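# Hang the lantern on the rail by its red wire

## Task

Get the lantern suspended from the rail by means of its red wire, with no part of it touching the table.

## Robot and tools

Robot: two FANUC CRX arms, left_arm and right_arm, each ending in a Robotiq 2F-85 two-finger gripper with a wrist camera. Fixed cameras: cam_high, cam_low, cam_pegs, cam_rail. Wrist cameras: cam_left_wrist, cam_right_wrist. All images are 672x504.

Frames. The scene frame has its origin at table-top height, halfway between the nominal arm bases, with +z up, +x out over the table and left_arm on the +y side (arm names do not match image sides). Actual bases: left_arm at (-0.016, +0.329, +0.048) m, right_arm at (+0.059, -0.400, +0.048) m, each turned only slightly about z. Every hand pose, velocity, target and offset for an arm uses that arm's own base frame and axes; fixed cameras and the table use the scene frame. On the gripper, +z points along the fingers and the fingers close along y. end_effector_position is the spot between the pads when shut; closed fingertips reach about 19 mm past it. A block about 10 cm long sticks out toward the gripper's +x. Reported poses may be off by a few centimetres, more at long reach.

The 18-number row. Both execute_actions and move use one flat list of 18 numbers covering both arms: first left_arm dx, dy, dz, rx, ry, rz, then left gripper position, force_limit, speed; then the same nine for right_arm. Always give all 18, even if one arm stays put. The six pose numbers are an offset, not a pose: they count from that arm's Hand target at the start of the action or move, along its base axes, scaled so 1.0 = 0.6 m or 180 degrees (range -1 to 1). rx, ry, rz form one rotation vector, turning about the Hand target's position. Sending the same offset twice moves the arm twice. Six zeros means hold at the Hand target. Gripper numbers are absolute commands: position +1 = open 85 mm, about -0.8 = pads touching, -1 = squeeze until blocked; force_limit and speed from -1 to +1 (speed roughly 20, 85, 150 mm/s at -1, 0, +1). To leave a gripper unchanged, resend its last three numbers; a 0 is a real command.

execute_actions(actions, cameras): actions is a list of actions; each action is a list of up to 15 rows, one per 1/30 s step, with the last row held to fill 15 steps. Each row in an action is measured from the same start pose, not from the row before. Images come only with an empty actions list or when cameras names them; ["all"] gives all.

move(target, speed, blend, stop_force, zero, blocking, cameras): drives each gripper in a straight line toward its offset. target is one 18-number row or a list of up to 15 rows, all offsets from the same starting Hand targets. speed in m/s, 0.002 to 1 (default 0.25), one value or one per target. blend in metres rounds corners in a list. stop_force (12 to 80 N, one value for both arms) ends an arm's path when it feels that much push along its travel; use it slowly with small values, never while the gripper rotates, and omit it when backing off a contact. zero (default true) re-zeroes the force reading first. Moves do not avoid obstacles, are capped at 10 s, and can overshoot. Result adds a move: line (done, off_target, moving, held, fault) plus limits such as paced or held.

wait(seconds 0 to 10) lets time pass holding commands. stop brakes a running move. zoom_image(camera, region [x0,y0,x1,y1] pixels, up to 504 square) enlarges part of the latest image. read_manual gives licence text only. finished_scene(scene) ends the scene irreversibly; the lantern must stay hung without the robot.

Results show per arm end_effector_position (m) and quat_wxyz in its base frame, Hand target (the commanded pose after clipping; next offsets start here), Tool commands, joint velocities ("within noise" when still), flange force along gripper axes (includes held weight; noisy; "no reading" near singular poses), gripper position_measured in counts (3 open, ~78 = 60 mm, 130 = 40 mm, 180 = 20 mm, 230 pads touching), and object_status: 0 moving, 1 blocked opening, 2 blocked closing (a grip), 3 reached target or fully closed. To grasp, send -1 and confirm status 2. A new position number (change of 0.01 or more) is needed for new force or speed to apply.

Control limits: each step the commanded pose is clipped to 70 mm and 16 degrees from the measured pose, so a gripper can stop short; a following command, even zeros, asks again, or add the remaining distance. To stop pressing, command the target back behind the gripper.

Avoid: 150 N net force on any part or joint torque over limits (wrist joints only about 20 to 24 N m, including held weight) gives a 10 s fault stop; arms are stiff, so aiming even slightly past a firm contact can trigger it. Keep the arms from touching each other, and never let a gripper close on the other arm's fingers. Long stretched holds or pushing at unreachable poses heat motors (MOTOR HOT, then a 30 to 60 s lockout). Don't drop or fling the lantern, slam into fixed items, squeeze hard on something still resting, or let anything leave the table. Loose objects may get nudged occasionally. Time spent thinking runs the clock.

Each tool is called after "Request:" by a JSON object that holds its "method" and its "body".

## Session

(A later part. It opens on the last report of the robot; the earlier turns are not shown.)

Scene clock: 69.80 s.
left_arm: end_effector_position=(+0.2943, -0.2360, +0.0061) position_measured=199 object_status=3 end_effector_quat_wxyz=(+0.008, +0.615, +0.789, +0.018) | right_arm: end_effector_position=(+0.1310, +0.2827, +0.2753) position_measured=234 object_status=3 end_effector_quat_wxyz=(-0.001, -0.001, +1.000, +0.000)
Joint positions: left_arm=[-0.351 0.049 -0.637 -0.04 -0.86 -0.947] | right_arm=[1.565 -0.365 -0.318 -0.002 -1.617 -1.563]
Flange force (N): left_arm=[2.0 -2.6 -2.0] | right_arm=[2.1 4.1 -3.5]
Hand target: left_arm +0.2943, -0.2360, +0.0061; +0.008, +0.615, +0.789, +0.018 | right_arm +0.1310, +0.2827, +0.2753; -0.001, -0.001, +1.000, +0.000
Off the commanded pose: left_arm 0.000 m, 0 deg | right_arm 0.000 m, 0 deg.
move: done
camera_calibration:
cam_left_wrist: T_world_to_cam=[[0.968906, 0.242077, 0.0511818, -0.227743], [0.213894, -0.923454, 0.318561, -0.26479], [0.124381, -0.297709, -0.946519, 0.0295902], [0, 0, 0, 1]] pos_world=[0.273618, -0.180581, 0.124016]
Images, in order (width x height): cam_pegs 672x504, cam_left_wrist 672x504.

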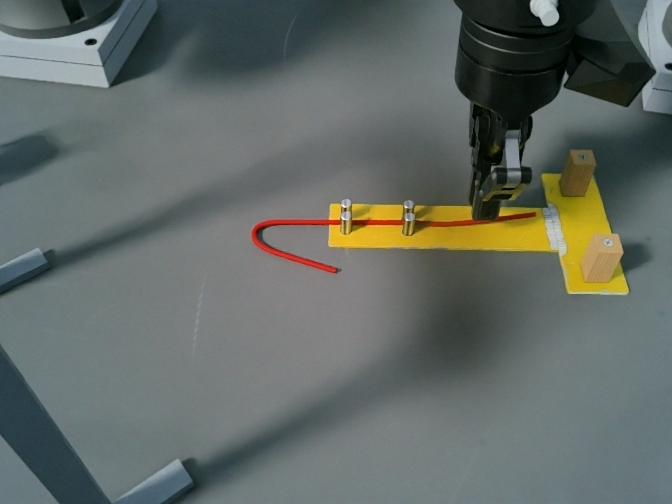

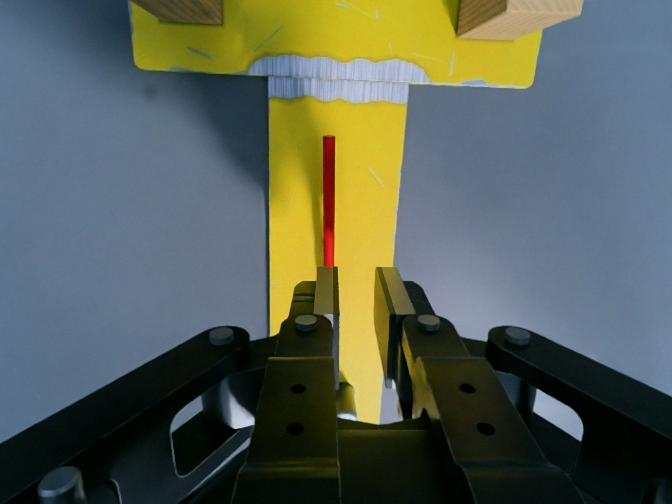

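Request:
{"method": "move", "body": {"target": [[-0.0125,0,0,0,0,0,-0.55,0,-0.5,0,0,0,0,0,0,-1,1,1],[-0.0125,0,-0.0455,0,0,0,-0.55,0,-0.5,0,0,0,0,0,0,-1,1,1],[-0.0125,0,-0.0455,0,0,0,-1,0.2,-1,0,0,0,0,0,0,-1,1,1],[-0.007,-0.047,-0.042,0,0,0,-1,0.2,-1,0,0,0,0,0,0,-1,1,1]], "speed": 0.06, "cameras": ["cam_pegs","cam_left_wrist"]}}

Scene clock: 73.13 s.
left_arm: end_effector_position=(+0.2901, -0.2642, -0.0191) position_measured=225 object_status=2 end_effector_quat_wxyz=(+0.008, +0.615, +0.789, +0.018) | right_arm: end_effector_position=(+0.1310, +0.2827, +0.2753) position_measured=234 object_status=3 end_effector_quat_wxyz=(-0.001, -0.001, +1.000, +0.000)
Joint positions: left_arm=[-0.428 0.138 -0.614 -0.045 -0.796 -0.865] | right_arm=[1.565 -0.365 -0.318 -0.002 -1.617 -1.563]
Flange force (N): left_arm=[2.0 -2.9 -2.4] | right_arm=[1.9 4.2 -3.8]
Hand target: left_arm +0.2901, -0.2642, -0.0191; +0.008, +0.615, +0.789, +0.018 | right_arm +0.1310, +0.2827, +0.2753; -0.001, -0.001, +1.000, +0.000
Off the commanded pose: left_arm 0.000 m, 0 deg | right_arm 0.000 m, 0 deg.
move: done
camera_calibration:
cam_left_wrist: T_world_to_cam=[[0.968906, 0.242077, 0.0511818, -0.215581], [0.213894, -0.923454, 0.318561, -0.281813], [0.124381, -0.297709, -0.946519, -0.00210528], [0, 0, 0, 1]] pos_world=[0.269418, -0.208681, 0.0988159]
Images, in order (width x height): cam_pegs 672x504, cam_left_wrist 672x504.

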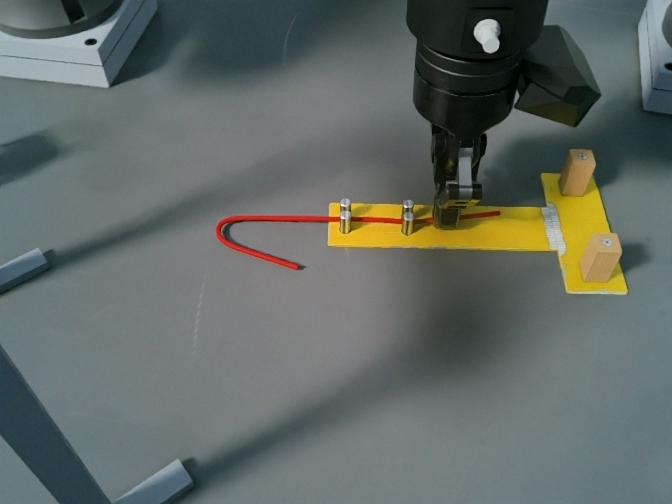

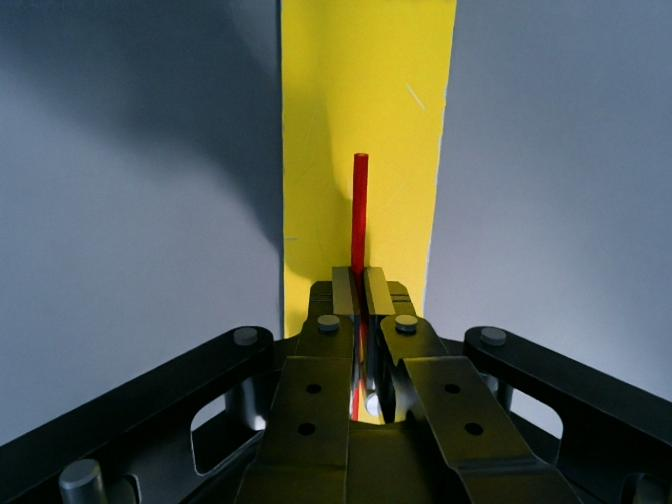

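Request:
{"method": "move", "body": {"target": [[0,0,-0.0045,0,0,0,-1,0.2,-1,0,0,0,0,0,0,-1,1,1],[0,0,-0.0045,0,0,0,-0.6,0,-0.5,0,0,0,0,0,0,-1,1,1],[0,0,0.2,0,0,0,-0.6,0,-0.5,0,0,0,0,0,0,-1,1,1],[0.065,0.205,0.2,-0.01,0.02,0.492,0.2,0,0,0,0,0,0,0,0,-1,1,1]], "speed": [0.1,0.1,0.1,0.4], "cameras": ["cam_pegs","cam_left_wrist","cam_right_wrist"]}}

Scene clock: 79.67 s.
left_arm: end_effector_position=(+0.3291, -0.1412, +0.1009) position_measured=104 object_status=0 end_effector_quat_wxyz=(-0.021, -0.110, +0.994, -0.010) | right_arm: end_effector_position=(+0.1310, +0.2827, +0.2753) position_measured=234 object_status=3 end_effector_quat_wxyz=(-0.001, -0.001, +1.000, +0.000)
Joint positions: left_arm=[-0.01 -0.118 -0.556 0.028 -1.172 0.22] | right_arm=[1.565 -0.365 -0.318 -0.002 -1.617 -1.563]
Flange force (N): left_arm=[3.1 1.1 -0.3] | right_arm=[2.3 4.0 -3.9]
Hand target: left_arm +0.3291, -0.1412, +0.1009; -0.021, -0.110, +0.994, -0.010 | right_arm +0.1310, +0.2827, +0.2753; -0.001, -0.001, +1.000, +0.000
Off the commanded pose: left_arm 0.000 m, 0 deg | right_arm 0.000 m, 0 deg.
move: done
camera_calibration:
cam_left_wrist: T_world_to_cam=[[-0.217742, 0.976003, -0.00273881, 0.210251], [0.93473, 0.20934, 0.287154, -0.288847], [0.280836, 0.0599654, -0.957881, 0.143376], [0, 0, 0, 1]] pos_world=[0.27551, -0.153336, 0.220856]
cam_right_wrist: T_world_to_cam=[[-0.00228975, 0.99934, 0.0362415, -0.283679], [0.946295, -0.00955142, 0.323162, -0.19366], [0.323295, 0.0350352, -0.945649, 0.337351], [0, 0, 0, 1]] pos_world=[0.0735456, 0.269823, 0.39188]
Images, in order (width x height): cam_pegs 672x504, cam_left_wrist 672x504, cam_right_wrist 672x504.

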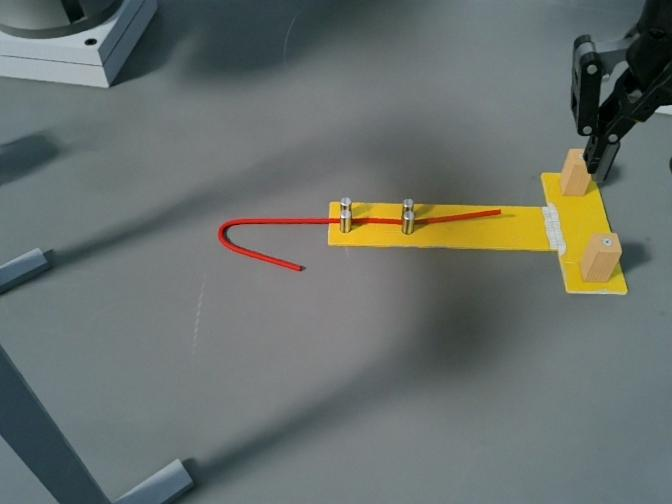

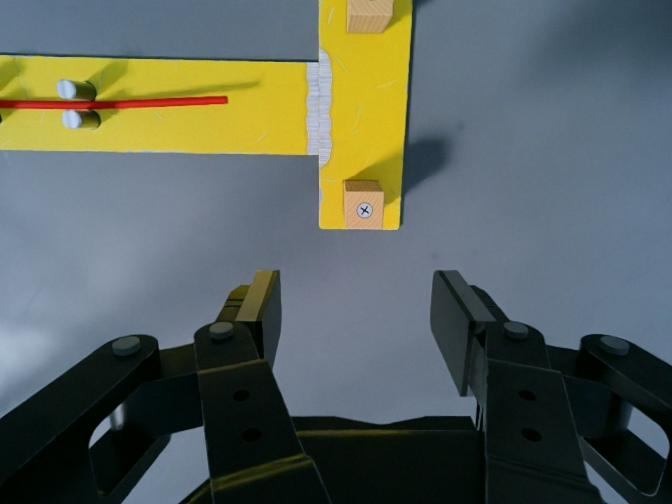

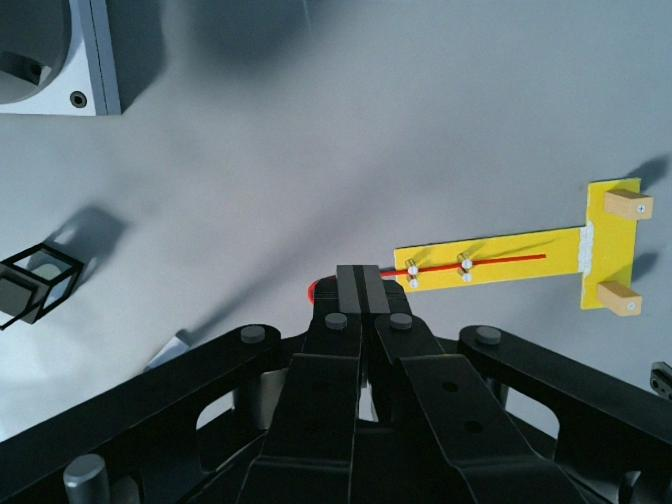

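Request:
{"method": "move", "body": {"target": [[-0.0235,0.017,0,0,0,0,0.2,0,0,0,0,0,0,0,0,-1,1,1],[-0.0235,0.017,-0.187,0,0,0,0.2,0,0,0,0,0,0,0,0,-1,1,1],[-0.0235,0.017,-0.187,0,0,0,-1,-0.5,-0.6,0,0,0,0,0,0,-1,1,1],[-0.0235,0.017,-0.187,0,0,0,-1,-0.5,-0.6,0.115,0.012,-0.19,0,0,0,-1,1,1]], "speed": [0.2,0.2,0.15,0.2], "cameras": ["cam_pegs","cam_right_wrist"]}}

Scene clock: 83.67 s.
left_arm: end_effector_position=(+0.3150, -0.1311, -0.0113) position_measured=182 object_status=2 end_effector_quat_wxyz=(-0.021, -0.110, +0.994, -0.010) | right_arm: end_effector_position=(+0.1999, +0.2898, +0.1612) position_measured=234 object_status=3 end_effector_quat_wxyz=(-0.001, -0.001, +1.000, +0.000)
Joint positions: left_arm=[0.021 0.027 -0.736 0.032 -0.848 0.179] | right_arm=[1.343 -0.215 -0.478 -0.002 -1.308 -1.34]
Flange force (N): left_arm=[4.0 1.7 -17.8] | right_arm=[0.1 5.4 -2.4]
Hand target: left_arm +0.3150, -0.1310, -0.0113; -0.021, -0.110, +0.994, -0.010 | right_arm +0.2000, +0.2899, +0.1613; -0.001, -0.001, +1.000, +0.000
Off the commanded pose: left_arm 0.000 m, 0 deg | right_arm 0.000 m, 0 deg.
move: done
camera_calibration:
cam_right_wrist: T_world_to_cam=[[-0.00231749, 0.999348, 0.0360203, -0.286522], [0.946326, -0.00945037, 0.323077, -0.222054], [0.323206, 0.0348356, -0.945687, 0.207066], [0, 0, 0, 1]] pos_world=[0.142546, 0.277023, 0.277881]
Images, in order (width x height): cam_pegs 672x504, cam_right_wrist 672x504.

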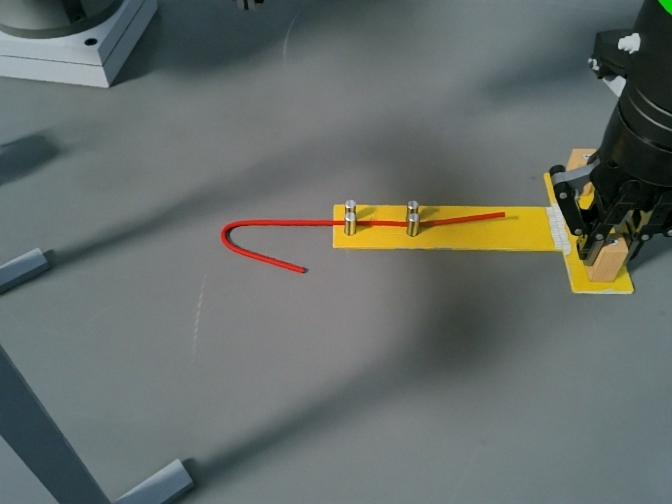

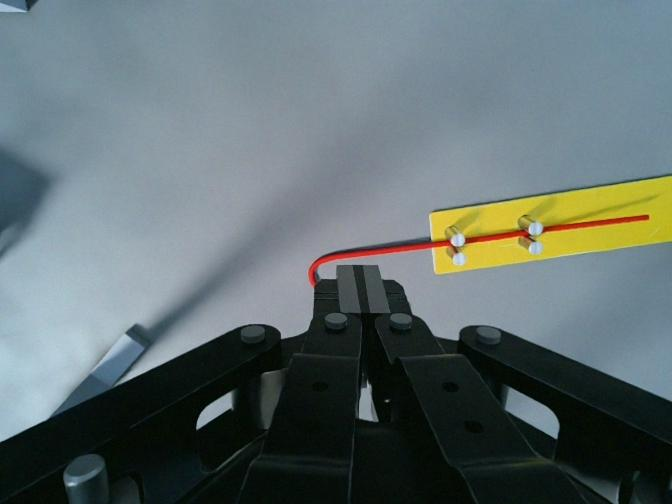

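Request:
{"method": "move", "body": {"target": [[0,0,0,0,0,0,-1,-0.5,-0.6,0.11,0.0587,0,0,0,0,-1,1,1],[0,0,0,0,0,0,-1,-0.5,-0.6,0.11,0.0587,-0.21,0,0,0,-1,1,1]], "speed": 0.15, "cameras": ["cam_pegs","cam_right_wrist"]}}

Request:
{"method": "zoom_image", "body": {"camera": "cam_pegs", "region": [200, 140, 440, 300]}}

Scene clock: 86.20 s.
left_arm: end_effector_position=(+0.3150, -0.1310, -0.0113) position_measured=182 object_status=2 end_effector_quat_wxyz=(-0.021, -0.110, +0.994, -0.010) | right_arm: end_effector_position=(+0.2659, +0.3252, +0.0353) position_measured=234 object_status=3 end_effector_quat_wxyz=(-0.001, -0.001, +1.000, +0.000)
Joint positions: left_arm=[0.021 0.027 -0.736 0.032 -0.848 0.179] | right_arm=[1.198 0.113 -0.492 -0.002 -0.966 -1.195]
Flange force (N): left_arm=[3.7 2.0 -18.8] | right_arm=[-3.1 7.7 1.8]
Hand target: left_arm +0.3150, -0.1310, -0.0113; -0.021, -0.110, +0.994, -0.010 | right_arm +0.2660, +0.3251, +0.0353; -0.001, -0.001, +1.000, +0.000
Off the commanded pose: left_arm 0.000 m, 0 deg | right_arm 0.000 m, 0 deg.
move: done
camera_calibration:
cam_right_wrist: T_world_to_cam=[[-0.00222182, 0.999336, 0.0363699, -0.317179], [0.946356, -0.00965054, 0.32298, -0.243431], [0.323117, 0.0351365, -0.945707, 0.0653695], [0, 0, 0, 1]] pos_world=[0.208546, 0.312322, 0.15198]
Images, in order (width x height): cam_pegs 672x504, cam_right_wrist 672x504.

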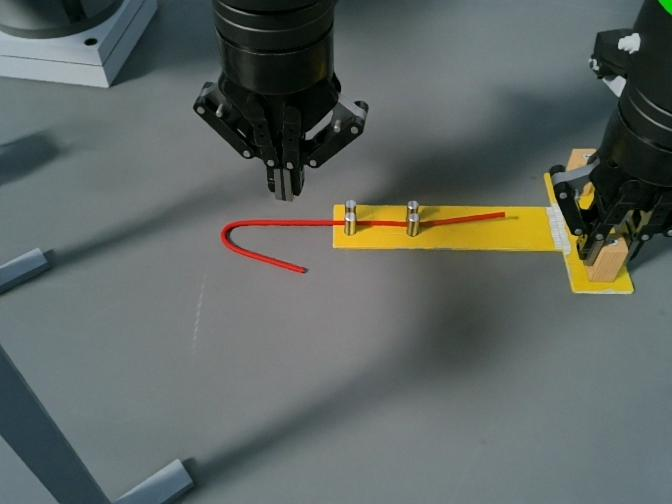

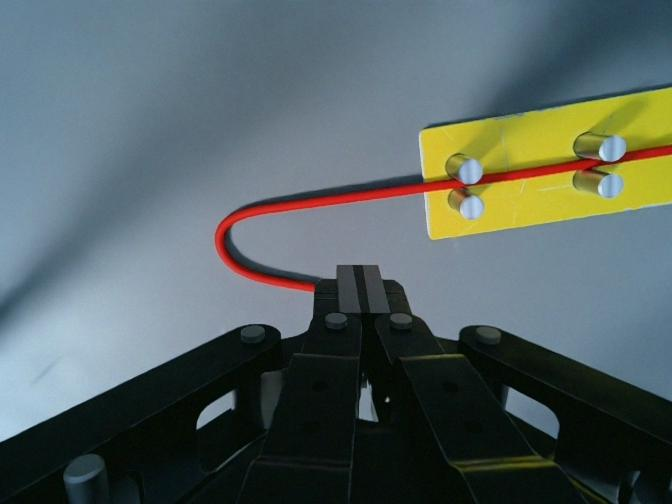

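Scaled by 2.100 from the camera's 672x504 image, which has a finer 960x720 frame.

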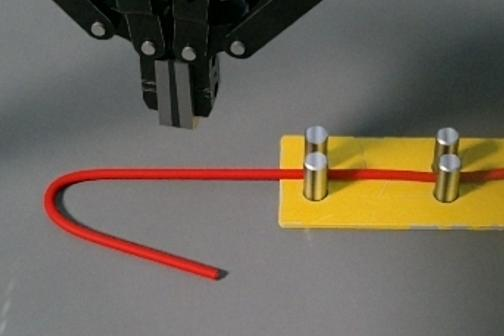

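Request:
{"method": "move", "body": {"target": [[0,0,0,0,0,0,-1,-0.5,-0.6,-0.0133,0.0150,0,0,0,0,-1,1,1],[0,0,0,0,0,0,-1,-0.5,-0.6,-0.0133,0.0150,-0.098,0,0,0,-1,1,1]], "speed": 0.08, "cameras": ["cam_pegs","cam_right_wrist"]}}

Request:
{"method": "zoom_image", "body": {"camera": "cam_pegs", "region": [200, 140, 440, 300]}}

Scene clock: 89.40 s.
left_arm: end_effector_position=(+0.3150, -0.1310, -0.0113) position_measured=182 object_status=2 end_effector_quat_wxyz=(-0.021, -0.110, +0.994, -0.010) | right_arm: end_effector_position=(+0.2579, +0.3342, -0.0235) position_measured=234 object_status=3 end_effector_quat_wxyz=(-0.001, -0.001, +1.000, +0.000)
Joint positions: left_arm=[0.021 0.027 -0.736 0.032 -0.848 0.179] | right_arm=[1.225 0.222 -0.537 -0.003 -0.812 -1.221]
Flange force (N): left_arm=[3.3 2.0 -18.4] | right_arm=[-1.7 6.1 2.0]
Hand target: left_arm +0.3150, -0.1310, -0.0113; -0.021, -0.110, +0.994, -0.010 | right_arm +0.2580, +0.3341, -0.0235; -0.001, -0.001, +1.000, +0.000
Off the commanded pose: left_arm 0.000 m, 0 deg | right_arm 0.000 m, 0 deg.
move: done
camera_calibration:
cam_right_wrist: T_world_to_cam=[[-0.00232065, 0.999337, 0.0363362, -0.32403], [0.946326, -0.00954945, 0.323072, -0.216817], [0.323205, 0.0351357, -0.945677, 0.0120108], [0, 0, 0, 1]] pos_world=[0.200546, 0.321323, 0.0931799]
Images, in order (width x height): cam_pegs 672x504, cam_right_wrist 672x504.

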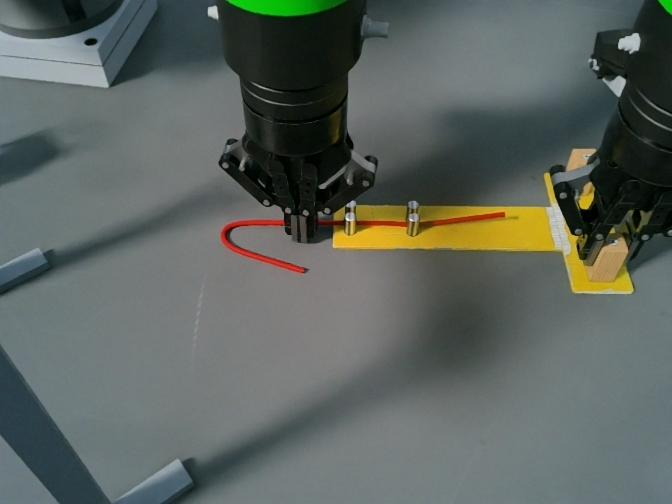

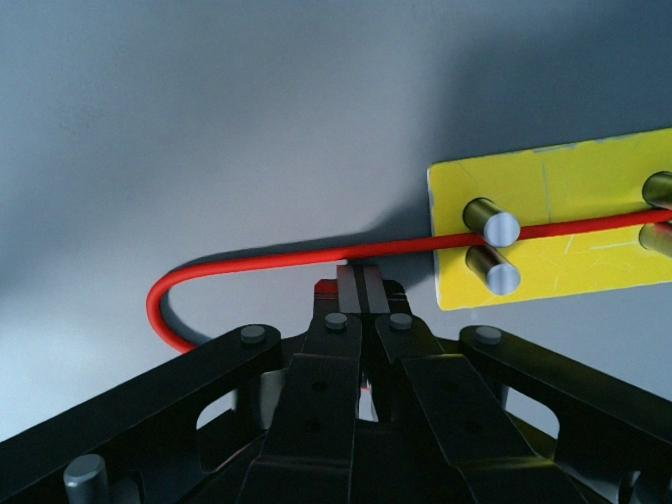

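Scaled by 2.100 from the camera's 672x504 image, which has a finer 960x720 frame.

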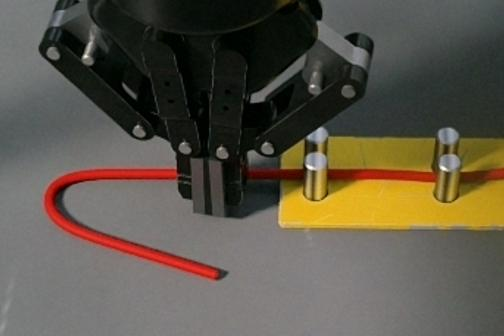

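Request:
{"method": "move", "body": {"target": [[0,0,0,0,0,0,-1,-0.5,-0.6,-0.0222,-0.0378,0,0,0,0,-1,1,1],[0,0,0,0,0,0,-1,-0.5,-0.6,-0.0727,-0.0275,0,0,0,0,-1,1,1],[0,0,0,0,0,0,-1,-0.5,-0.6,-0.1112,0.0065,0,0,0,0,-1,1,1],[0,0,0,0,0,0,-1,-0.5,-0.6,-0.1275,0.0553,0,0,0,0,-1,1,1],[0,0,0,0,0,0,-1,-0.5,-0.6,-0.1225,0.1103,0,0,0,0,-1,1,1]], "speed": 0.05, "blend": 0.01, "cameras": ["cam_pegs","cam_right_wrist"]}}

Scene clock: 93.23 s.
left_arm: end_effector_position=(+0.3150, -0.1310, -0.0113) position_measured=182 object_status=2 end_effector_quat_wxyz=(-0.021, -0.110, +0.994, -0.010) | right_arm: end_effector_position=(+0.1845, +0.4003, -0.0235) position_measured=234 object_status=3 end_effector_quat_wxyz=(-0.001, -0.001, +1.000, +0.000)
Joint positions: left_arm=[0.021 0.027 -0.736 0.032 -0.848 0.179] | right_arm=[1.437 0.261 -0.485 -0.002 -0.824 -1.433]
Flange force (N): left_arm=[2.8 2.6 -18.3] | right_arm=[1.6 -1.7 -3.4]
Hand target: left_arm +0.3150, -0.1310, -0.0113; -0.021, -0.110, +0.994, -0.010 | right_arm +0.1845, +0.4003, -0.0235; -0.001, -0.001, +1.000, +0.000
Off the commanded pose: left_arm 0.000 m, 0 deg | right_arm 0.000 m, 0 deg.
move: done
camera_calibration:
cam_right_wrist: T_world_to_cam=[[-0.00238839, 0.999341, 0.03621, -0.390338], [0.946255, -0.00945233, 0.323284, -0.146773], [0.323414, 0.035036, -0.945609, 0.0334147], [0, 0, 0, 1]] pos_world=[0.127146, 0.387523, 0.0931809]
Images, in order (width x height): cam_pegs 672x504, cam_right_wrist 672x504.

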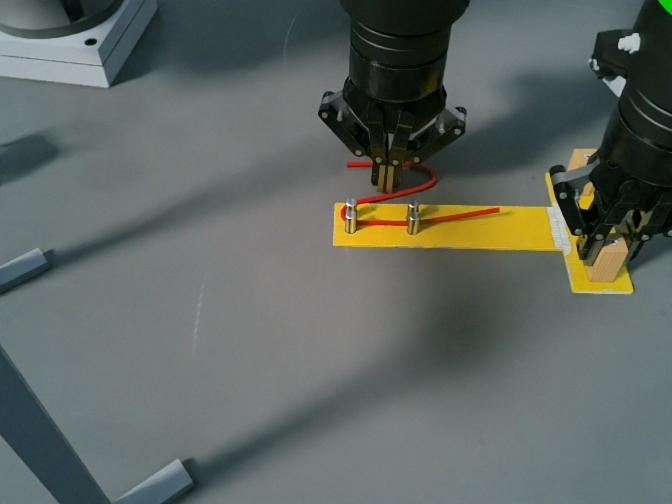

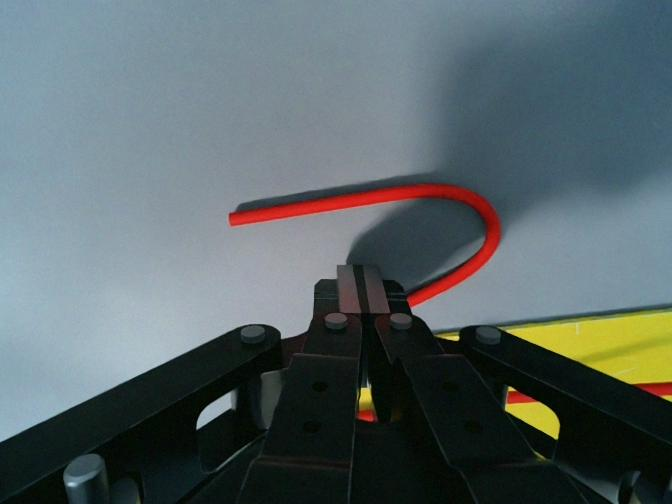

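Request:
{"method": "move", "body": {"target": [[0,0,0,0,0,0,-1,-0.5,-0.6,0.017,0.025,0,0,0,0,-1,1,1],[0,0,0,0,0,0,-1,-0.5,-0.6,-0.006,0.002,0,0,0,0,-1,1,1],[0,0,0,0,0,0,-1,-0.5,-0.6,-0.006,0.002,0.2,0,0,0,-1,1,1],[0,0,0,0,0,0,-1,-0.5,-0.6,-0.09,-0.19,0.5,0,0,0,-1,1,1]], "speed": [0.04,0.06,0.15,0.3], "cameras": ["cam_pegs","cam_right_wrist"]}}

Scene clock: 96.87 s.
left_arm: end_effector_position=(+0.3150, -0.1310, -0.0113) position_measured=182 object_status=2 end_effector_quat_wxyz=(-0.021, -0.110, +0.994, -0.010) | right_arm: end_effector_position=(+0.1305, +0.2863, +0.2764) position_measured=234 object_status=3 end_effector_quat_wxyz=(-0.001, -0.001, +1.000, +0.000)
Joint positions: left_arm=[0.021 0.027 -0.736 0.032 -0.848 0.179] | right_arm=[1.567 -0.356 -0.31 -0.002 -1.617 -1.565]
Flange force (N): left_arm=[0.7 1.0 -16.1] | right_arm=[1.2 3.0 -4.3]
Hand target: left_arm +0.3150, -0.1310, -0.0113; -0.021, -0.110, +0.994, -0.010 | right_arm +0.1305, +0.2863, +0.2765; -0.001, -0.001, +1.000, +0.000
Off the commanded pose: left_arm 0.000 m, 0 deg | right_arm 0.000 m, 0 deg.
move: done
camera_calibration:
cam_right_wrist: T_world_to_cam=[[-0.00225123, 0.999344, 0.0361484, -0.287388], [0.946356, -0.00955117, 0.322984, -0.193568], [0.323117, 0.0349364, -0.945714, 0.338551], [0, 0, 0, 1]] pos_world=[0.0731459, 0.273523, 0.39308]
Images, in order (width x height): cam_pegs 672x504, cam_right_wrist 672x504.

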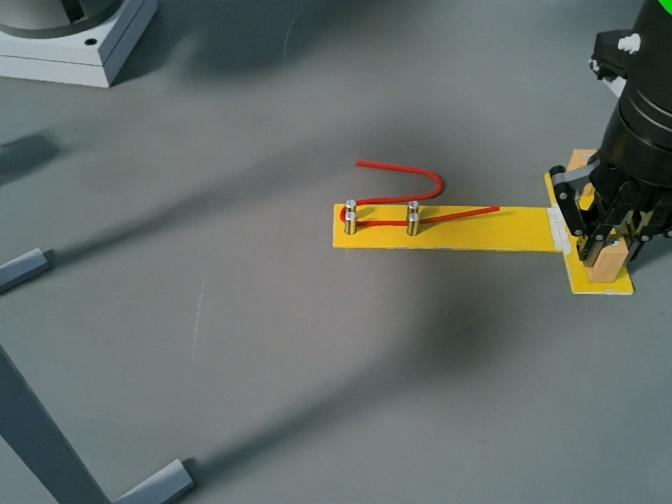

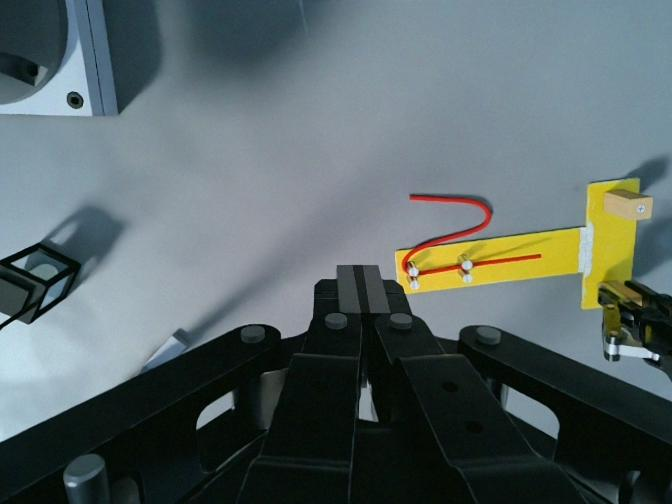

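Request:
{"method": "move", "body": {"target": [[0,0,0,0,0,0,0.2,0,-0.5,0,0,0,0,0,0,-1,1,1],[0,0,0.2,0,0,0,0.2,0,-0.5,0,0,0,0,0,0,-1,1,1],[-0.048,-0.178,0.2,0.015,-0.015,-0.492,-0.5,0,-0.5,0,0,0,0,0,0,-1,1,1],[-0.048,-0.178,0.03,0.015,-0.015,-0.492,-0.5,0,-0.5,0,0,0,0,0,0,-1,1,1]], "speed": [0.1,0.2,0.4,0.2], "cameras": ["cam_pegs","cam_left_wrist"]}}

Scene clock: 103.20 s.
left_arm: end_effector_position=(+0.2860, -0.2378, +0.0066) position_measured=192 object_status=3 end_effector_quat_wxyz=(+0.001, +0.614, +0.789, +0.026) | right_arm: end_effector_position=(+0.1305, +0.2863, +0.2765) position_measured=234 object_status=3 end_effector_quat_wxyz=(-0.001, -0.001, +1.000, +0.000)
Joint positions: left_arm=[-0.381 0.046 -0.631 -0.064 -0.878 -0.902] | right_arm=[1.567 -0.356 -0.31 -0.002 -1.617 -1.565]
Flange force (N): left_arm=[1.3 -2.7 -1.4] | right_arm=[2.1 4.5 -3.9]
Hand target: left_arm +0.2862, -0.2378, +0.0067; +0.001, +0.614, +0.789, +0.026 | right_arm +0.1305, +0.2863, +0.2765; -0.001, -0.001, +1.000, +0.000
Off the commanded pose: left_arm 0.000 m, 0 deg | right_arm 0.000 m, 0 deg.
move: done
camera_calibration:
cam_left_wrist: T_world_to_cam=[[0.968752, 0.241707, 0.0556553, -0.219485], [0.214704, -0.929545, 0.299748, -0.26629], [0.124185, -0.278432, -0.952394, 0.0352813], [0, 0, 0, 1]] pos_world=[0.265419, -0.184654, 0.125637]
Images, in order (width x height): cam_pegs 672x504, cam_left_wrist 672x504.

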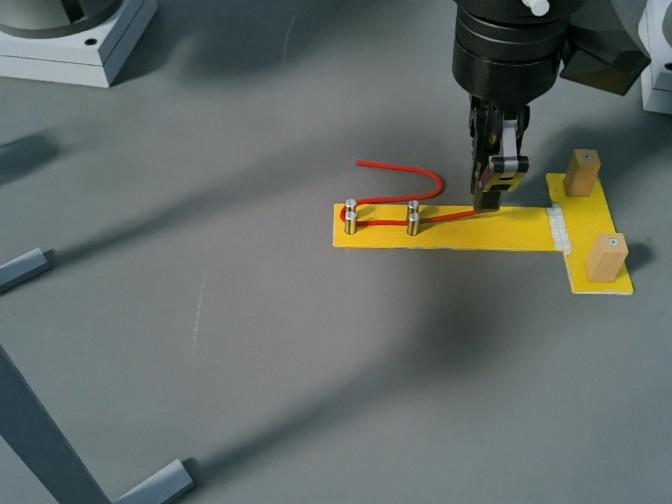

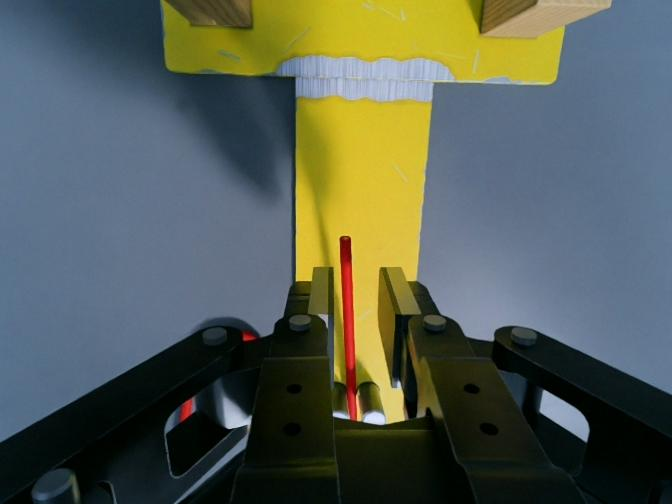

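Request:
{"method": "move", "body": {"target": [[-0.002,-0.015,0,0,0,0,-0.5,0,-0.5,0,0,0,0,0,0,-1,1,1],[-0.002,-0.015,-0.044,0,0,0,-0.5,0,-0.5,0,0,0,0,0,0,-1,1,1],[-0.002,-0.015,-0.044,0,0,0,-1,0.2,-1,0,0,0,0,0,0,-1,1,1],[-0.002,-0.015,0.05,0,0,0,-1,0.2,-1,0,0,0,0,0,0,-1,1,1]], "speed": 0.08, "cameras": ["cam_pegs","cam_left_wrist"]}}

Scene clock: 106.93 s.
left_arm: end_effector_position=(+0.2849, -0.2469, +0.0367) position_measured=225 object_status=2 end_effector_quat_wxyz=(+0.001, +0.614, +0.789, +0.026) | right_arm: end_effector_position=(+0.1305, +0.2863, +0.2765) position_measured=234 object_status=3 end_effector_quat_wxyz=(-0.001, -0.001, +1.000, +0.000)
Joint positions: left_arm=[-0.406 0.005 -0.587 -0.061 -0.964 -0.883] | right_arm=[1.567 -0.356 -0.31 -0.002 -1.617 -1.565]
Flange force (N): left_arm=[1.8 -2.7 0.8] | right_arm=[2.2 3.9 -3.7]
Hand target: left_arm +0.2850, -0.2468, +0.0367; +0.001, +0.614, +0.789, +0.026 | right_arm +0.1305, +0.2863, +0.2765; -0.001, -0.001, +1.000, +0.000
Off the commanded pose: left_arm 0.000 m, 0 deg | right_arm 0.000 m, 0 deg.
move: done
camera_calibration:
cam_left_wrist: T_world_to_cam=[[0.968761, 0.241647, 0.0557501, -0.217924], [0.214606, -0.929534, 0.299853, -0.283523], [0.12428, -0.278521, -0.952355, 0.0615036], [0, 0, 0, 1]] pos_world=[0.264318, -0.193754, 0.155738]
Images, in order (width x height): cam_pegs 672x504, cam_left_wrist 672x504.

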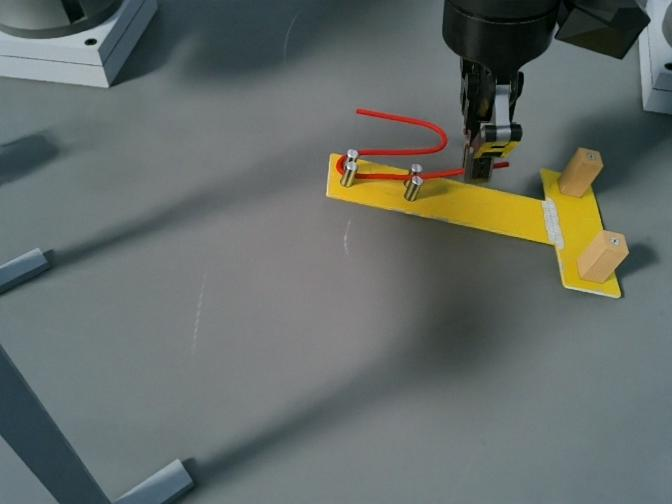

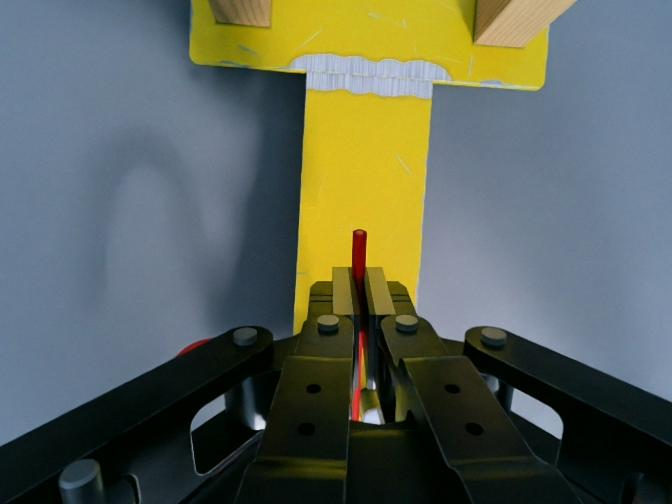

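Jig stuck, tilted; do the drop trick.

Request:
{"method": "move", "body": {"target": [[0,0,-0.046,0,0,0,-1,0.2,-1,0,0,0,0,0,0,-1,1,1],[0,0,0.0,0,0,0,-1,0.2,-1,0,0,0,0,0,0,-1,1,1]], "speed": [0.5,0.08], "cameras": ["cam_pegs"]}}

Scene clock: 108.40 s.
left_arm: end_effector_position=(+0.2849, -0.2469, +0.0367) position_measured=225 object_status=2 end_effector_quat_wxyz=(+0.001, +0.614, +0.789, +0.026) | right_arm: end_effector_position=(+0.1305, +0.2863, +0.2765) position_measured=234 object_status=3 end_effector_quat_wxyz=(-0.001, -0.001, +1.000, +0.000)
Joint positions: left_arm=[-0.406 0.005 -0.587 -0.061 -0.964 -0.883] | right_arm=[1.567 -0.356 -0.31 -0.002 -1.617 -1.565]
Flange force (N): left_arm=[1.8 -2.5 0.3] | right_arm=[2.2 4.6 -4.0]
Hand target: left_arm +0.2850, -0.2468, +0.0367; +0.001, +0.614, +0.789, +0.026 | right_arm +0.1305, +0.2863, +0.2765; -0.001, -0.001, +1.000, +0.000
Off the commanded pose: left_arm 0.000 m, 0 deg | right_arm 0.000 m, 0 deg.
move: done
Images, in order (width x height): cam_pegs 672x504.

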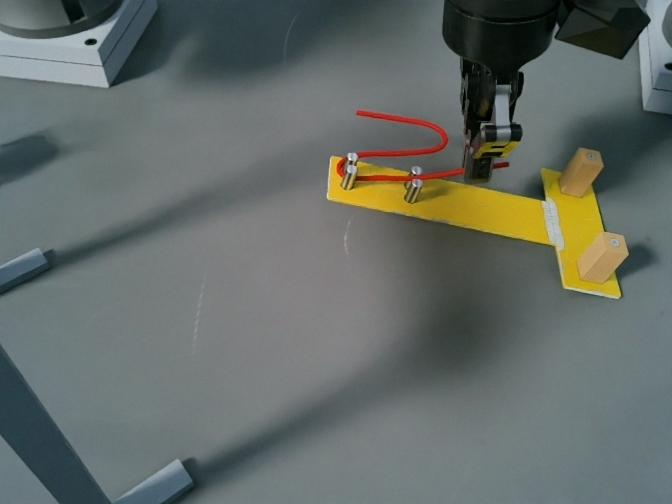

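Request:
{"method": "move", "body": {"target": [[0,-0.01,-0.052,0,0,0,-1,0.2,-1,0,0,0,0,0,0,-1,1,1],[0,-0.01,-0.01,0,0,0,-1,0.2,-1,0,0,0,0,0,0,-1,1,1],[0,-0.01,-0.052,0,0,0,-1,0.2,-1,0,0,0,0,0,0,-1,1,1]], "speed": [1,0.2,1], "cameras": ["cam_pegs"]}}

Request:
{"method": "zoom_image", "body": {"camera": "cam_pegs", "region": [260, 80, 560, 300]}}

Scene clock: 110.23 s.
left_arm: end_effector_position=(+0.2850, -0.2528, +0.0055) position_measured=225 object_status=2 end_effector_quat_wxyz=(+0.001, +0.614, +0.789, +0.026) | right_arm: end_effector_position=(+0.1305, +0.2863, +0.2765) position_measured=234 object_status=3 end_effector_quat_wxyz=(-0.001, -0.001, +1.000, +0.000)
Joint positions: left_arm=[-0.422 0.072 -0.607 -0.065 -0.878 -0.861] | right_arm=[1.567 -0.356 -0.31 -0.002 -1.617 -1.565]
Flange force (N): left_arm=[1.7 -2.7 -0.7] | right_arm=[2.3 4.4 -4.2]
Hand target: left_arm +0.2850, -0.2528, +0.0055; +0.001, +0.614, +0.789, +0.026 | right_arm +0.1305, +0.2863, +0.2765; -0.001, -0.001, +1.000, +0.000
Off the commanded pose: left_arm 0.000 m, 0 deg | right_arm 0.000 m, 0 deg.
move: done
Images, in order (width x height): cam_pegs 672x504.

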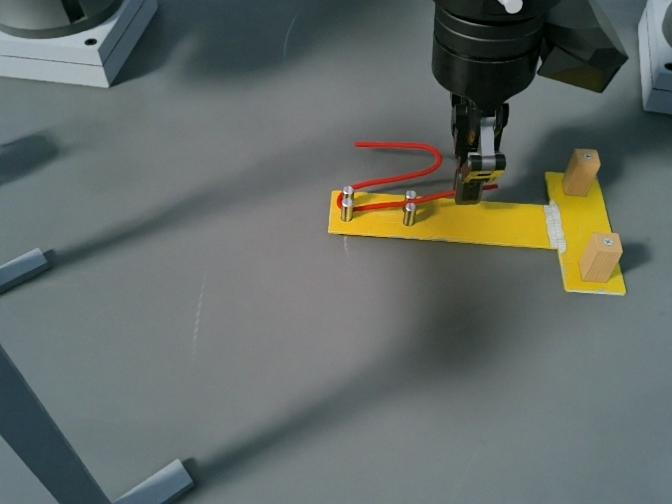

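Scaled by 1.680 from the camera's 672x504 image, which has a finer 960x720 frame.

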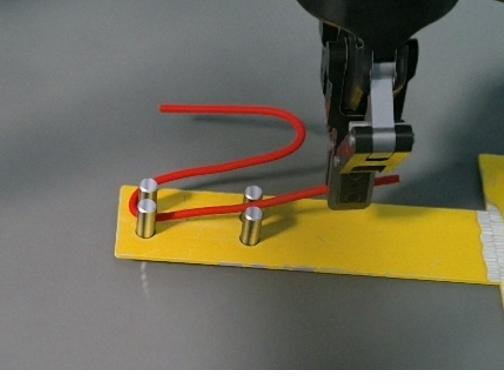

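Request:
{"method": "move", "body": {"target": [[0,0,0.06,0,0,0,-1,0.2,-1,0,0,0,0,0,0,-1,1,1],[0,0,0,0,0,0,-1,0.2,-1,0,0,0,0,0,0,-1,1,1],[0,0,0.06,0,0,0,-1,0.2,-1,0,0,0,0,0,0,-1,1,1],[0,0,0,0,0,0,-1,0.2,-1,0,0,0,0,0,0,-1,1,1]], "speed": [0.3,1,0.3,1], "cameras": ["cam_pegs"]}}

Request:
{"method": "zoom_image", "body": {"camera": "cam_pegs", "region": [260, 80, 560, 300]}}

Scene clock: 112.63 s.
left_arm: end_effector_position=(+0.2850, -0.2528, +0.0055) position_measured=225 object_status=2 end_effector_quat_wxyz=(+0.001, +0.614, +0.789, +0.026) | right_arm: end_effector_position=(+0.1305, +0.2863, +0.2765) position_measured=234 object_status=3 end_effector_quat_wxyz=(-0.001, -0.001, +1.000, +0.000)
Joint positions: left_arm=[-0.421 0.072 -0.607 -0.065 -0.878 -0.861] | right_arm=[1.567 -0.356 -0.31 -0.002 -1.617 -1.565]
Flange force (N): left_arm=[2.4 -2.5 -2.8] | right_arm=[2.2 4.0 -3.6]
Hand target: left_arm +0.2850, -0.2528, +0.0055; +0.001, +0.614, +0.789, +0.026 | right_arm +0.1305, +0.2863, +0.2765; -0.001, -0.001, +1.000, +0.000
Off the commanded pose: left_arm 0.000 m, 0 deg | right_arm 0.000 m, 0 deg.
move: done
Images, in order (width x height): cam_pegs 672x504.

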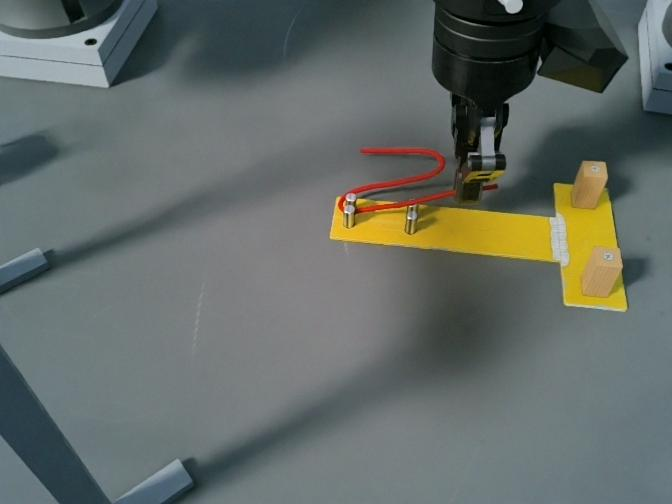

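Scaled by 1.680 from the camera's 672x504 image, which has a finer 960x720 frame.

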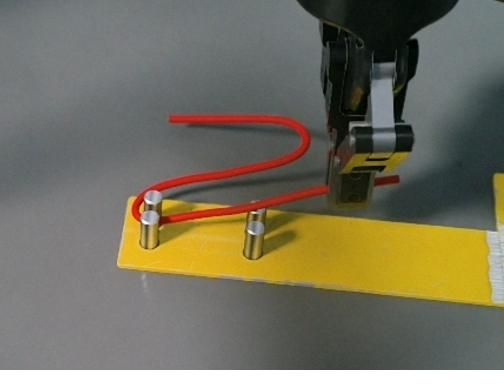

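Progressing: higher on pegs. Do again.

Request:
{"method": "move", "body": {"target": [[0,0,0.07,0,0,0,-1,0.2,-1,0,0,0,0,0,0,-1,1,1],[0,0,0.02,0,0,0,-1,0.2,-1,0,0,0,0,0,0,-1,1,1],[0,0,0.08,0,0,0,-1,0.2,-1,0,0,0,0,0,0,-1,1,1],[0,0,0.03,0,0,0,-1,0.2,-1,0,0,0,0,0,0,-1,1,1]], "speed": [0.3,1,0.3,1], "cameras": ["cam_pegs"]}}

Request:
{"method": "zoom_image", "body": {"camera": "cam_pegs", "region": [260, 80, 560, 300]}}

Scene clock: 114.93 s.
left_arm: end_effector_position=(+0.2850, -0.2528, +0.0235) position_measured=225 object_status=2 end_effector_quat_wxyz=(+0.001, +0.614, +0.789, +0.026) | right_arm: end_effector_position=(+0.1305, +0.2863, +0.2765) position_measured=234 object_status=3 end_effector_quat_wxyz=(-0.001, -0.001, +1.000, +0.000)
Joint positions: left_arm=[-0.421 0.038 -0.59 -0.063 -0.929 -0.865] | right_arm=[1.567 -0.356 -0.31 -0.002 -1.617 -1.565]
Flange force (N): left_arm=[1.6 -2.0 -1.1] | right_arm=[2.1 4.1 -3.5]
Hand target: left_arm +0.2850, -0.2528, +0.0235; +0.001, +0.614, +0.789, +0.026 | right_arm +0.1305, +0.2863, +0.2765; -0.001, -0.001, +1.000, +0.000
Off the commanded pose: left_arm 0.000 m, 0 deg | right_arm 0.000 m, 0 deg.
move: done
Images, in order (width x height): cam_pegs 672x504.

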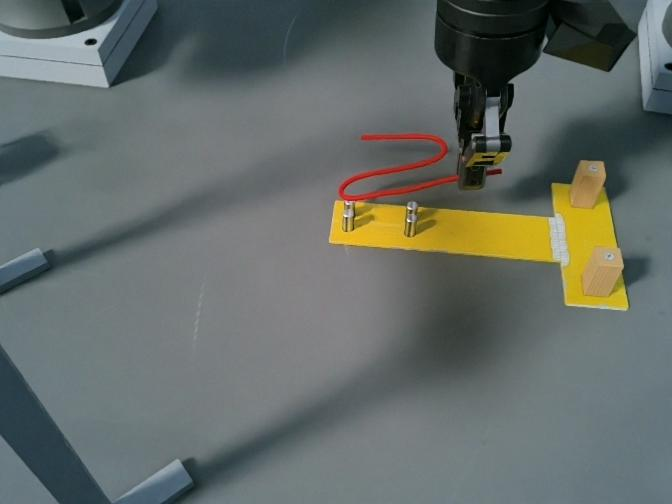

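Scaled by 1.680 from the camera's 672x504 image, which has a finer 960x720 frame.

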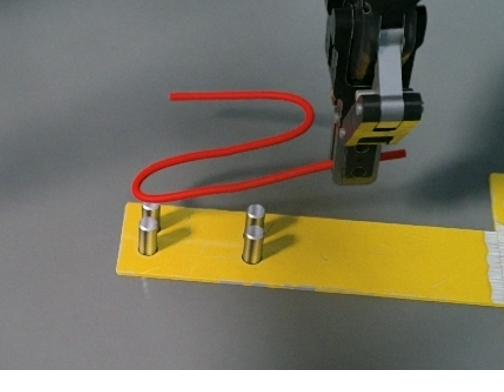

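Request:
{"method": "move", "body": {"target": [[0,0,0.25,0,0,0,-1,0.2,-1,0.0,0,0.38,0,0,0,1,0,0],[0,0,0.25,-0.49,-0.1,0,-1,0.2,-1,0.0,0,0.38,0,0,0,1,0,0],[0,-0.41,0.314,-0.49,-0.1,0,-1,0.2,-1,0.0,0,0.38,0,0,0,1,0,0]], "speed": 0.35, "cameras": ["cam_rail","cam_right_wrist","cam_left_wrist","cam_high"]}}

Scene clock: 121.37 s.
left_arm: end_effector_position=(+0.2850, -0.4988, +0.2119) position_measured=225 object_status=2 end_effector_quat_wxyz=(+0.538, +0.430, +0.575, -0.441) | right_arm: end_effector_position=(+0.1305, +0.2863, +0.5045) position_measured=3 object_status=3 end_effector_quat_wxyz=(-0.001, -0.001, +1.000, +0.000)
Joint positions: left_arm=[-1.216 0.095 -0.985 3.013 -1.052 -3.036] | right_arm=[1.567 -0.189 0.373 -0.002 -2.133 -1.566]
Flange force (N): left_arm=[-2.9 -2.6 -2.4] | right_arm=[1.8 4.6 -6.5]
Hand target: left_arm +0.2850, -0.4988, +0.2119; +0.538, +0.430, +0.575, -0.441 | right_arm +0.1305, +0.2863, +0.5045; -0.001, -0.001, +1.000, +0.000
Off the commanded pose: left_arm 0.000 m, 0 deg | right_arm 0.000 m, 0 deg.
move: done; limits=paced
camera_calibration:
cam_left_wrist: T_world_to_cam=[[0.966209, 0.254129, -0.0431093, -0.138877], [-0.0361014, 0.299017, 0.953565, -0.0245254], [0.255219, -0.919786, 0.298087, -0.464022], [0, 0, 0, 1]] pos_world=[0.251726, -0.384175, 0.155719]
cam_right_wrist: T_world_to_cam=[[-0.00228975, 0.99934, 0.0362415, -0.295684], [0.946295, -0.00955142, 0.323162, -0.267315], [0.323295, 0.0350352, -0.945649, 0.554094], [0, 0, 0, 1]] pos_world=[0.0731456, 0.273523, 0.62108]
Images, in order (width x height): cam_high 672x504, cam_rail 672x504, cam_left_wrist 672x504, cam_right_wrist 672x504.

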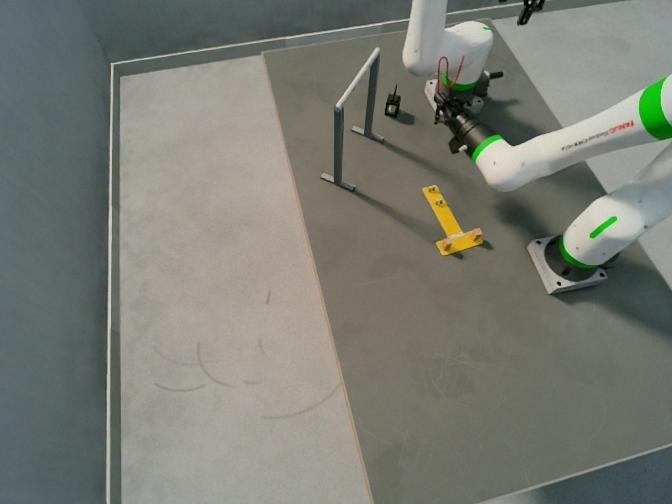

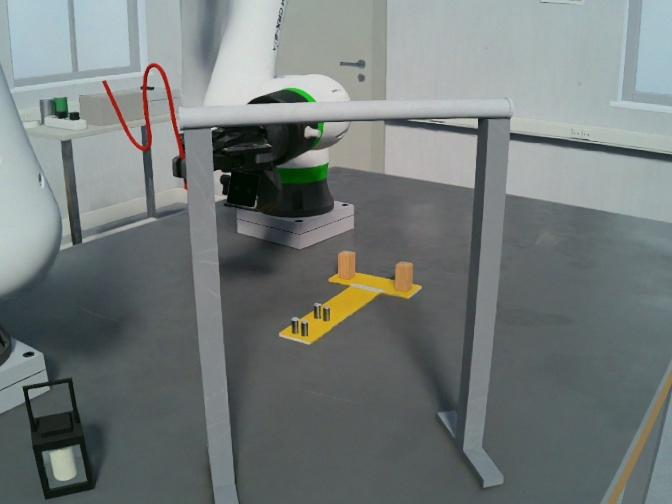

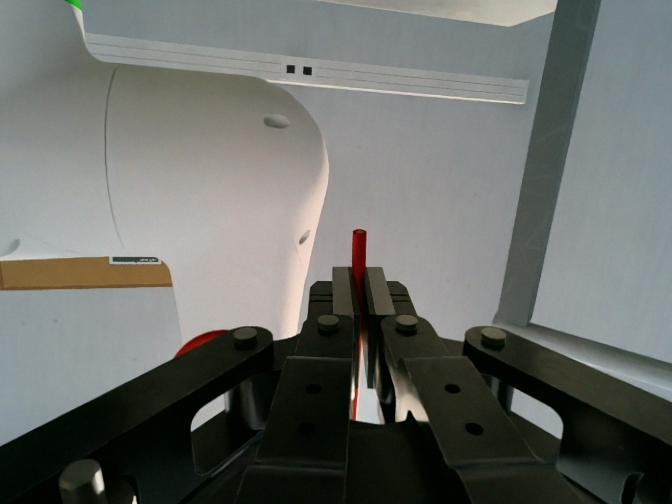

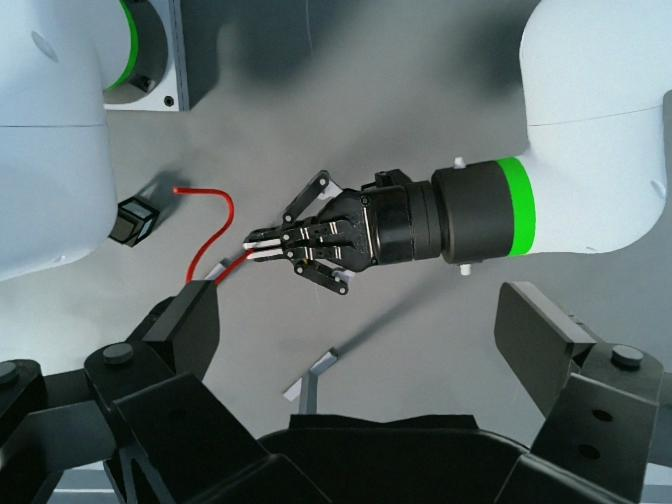

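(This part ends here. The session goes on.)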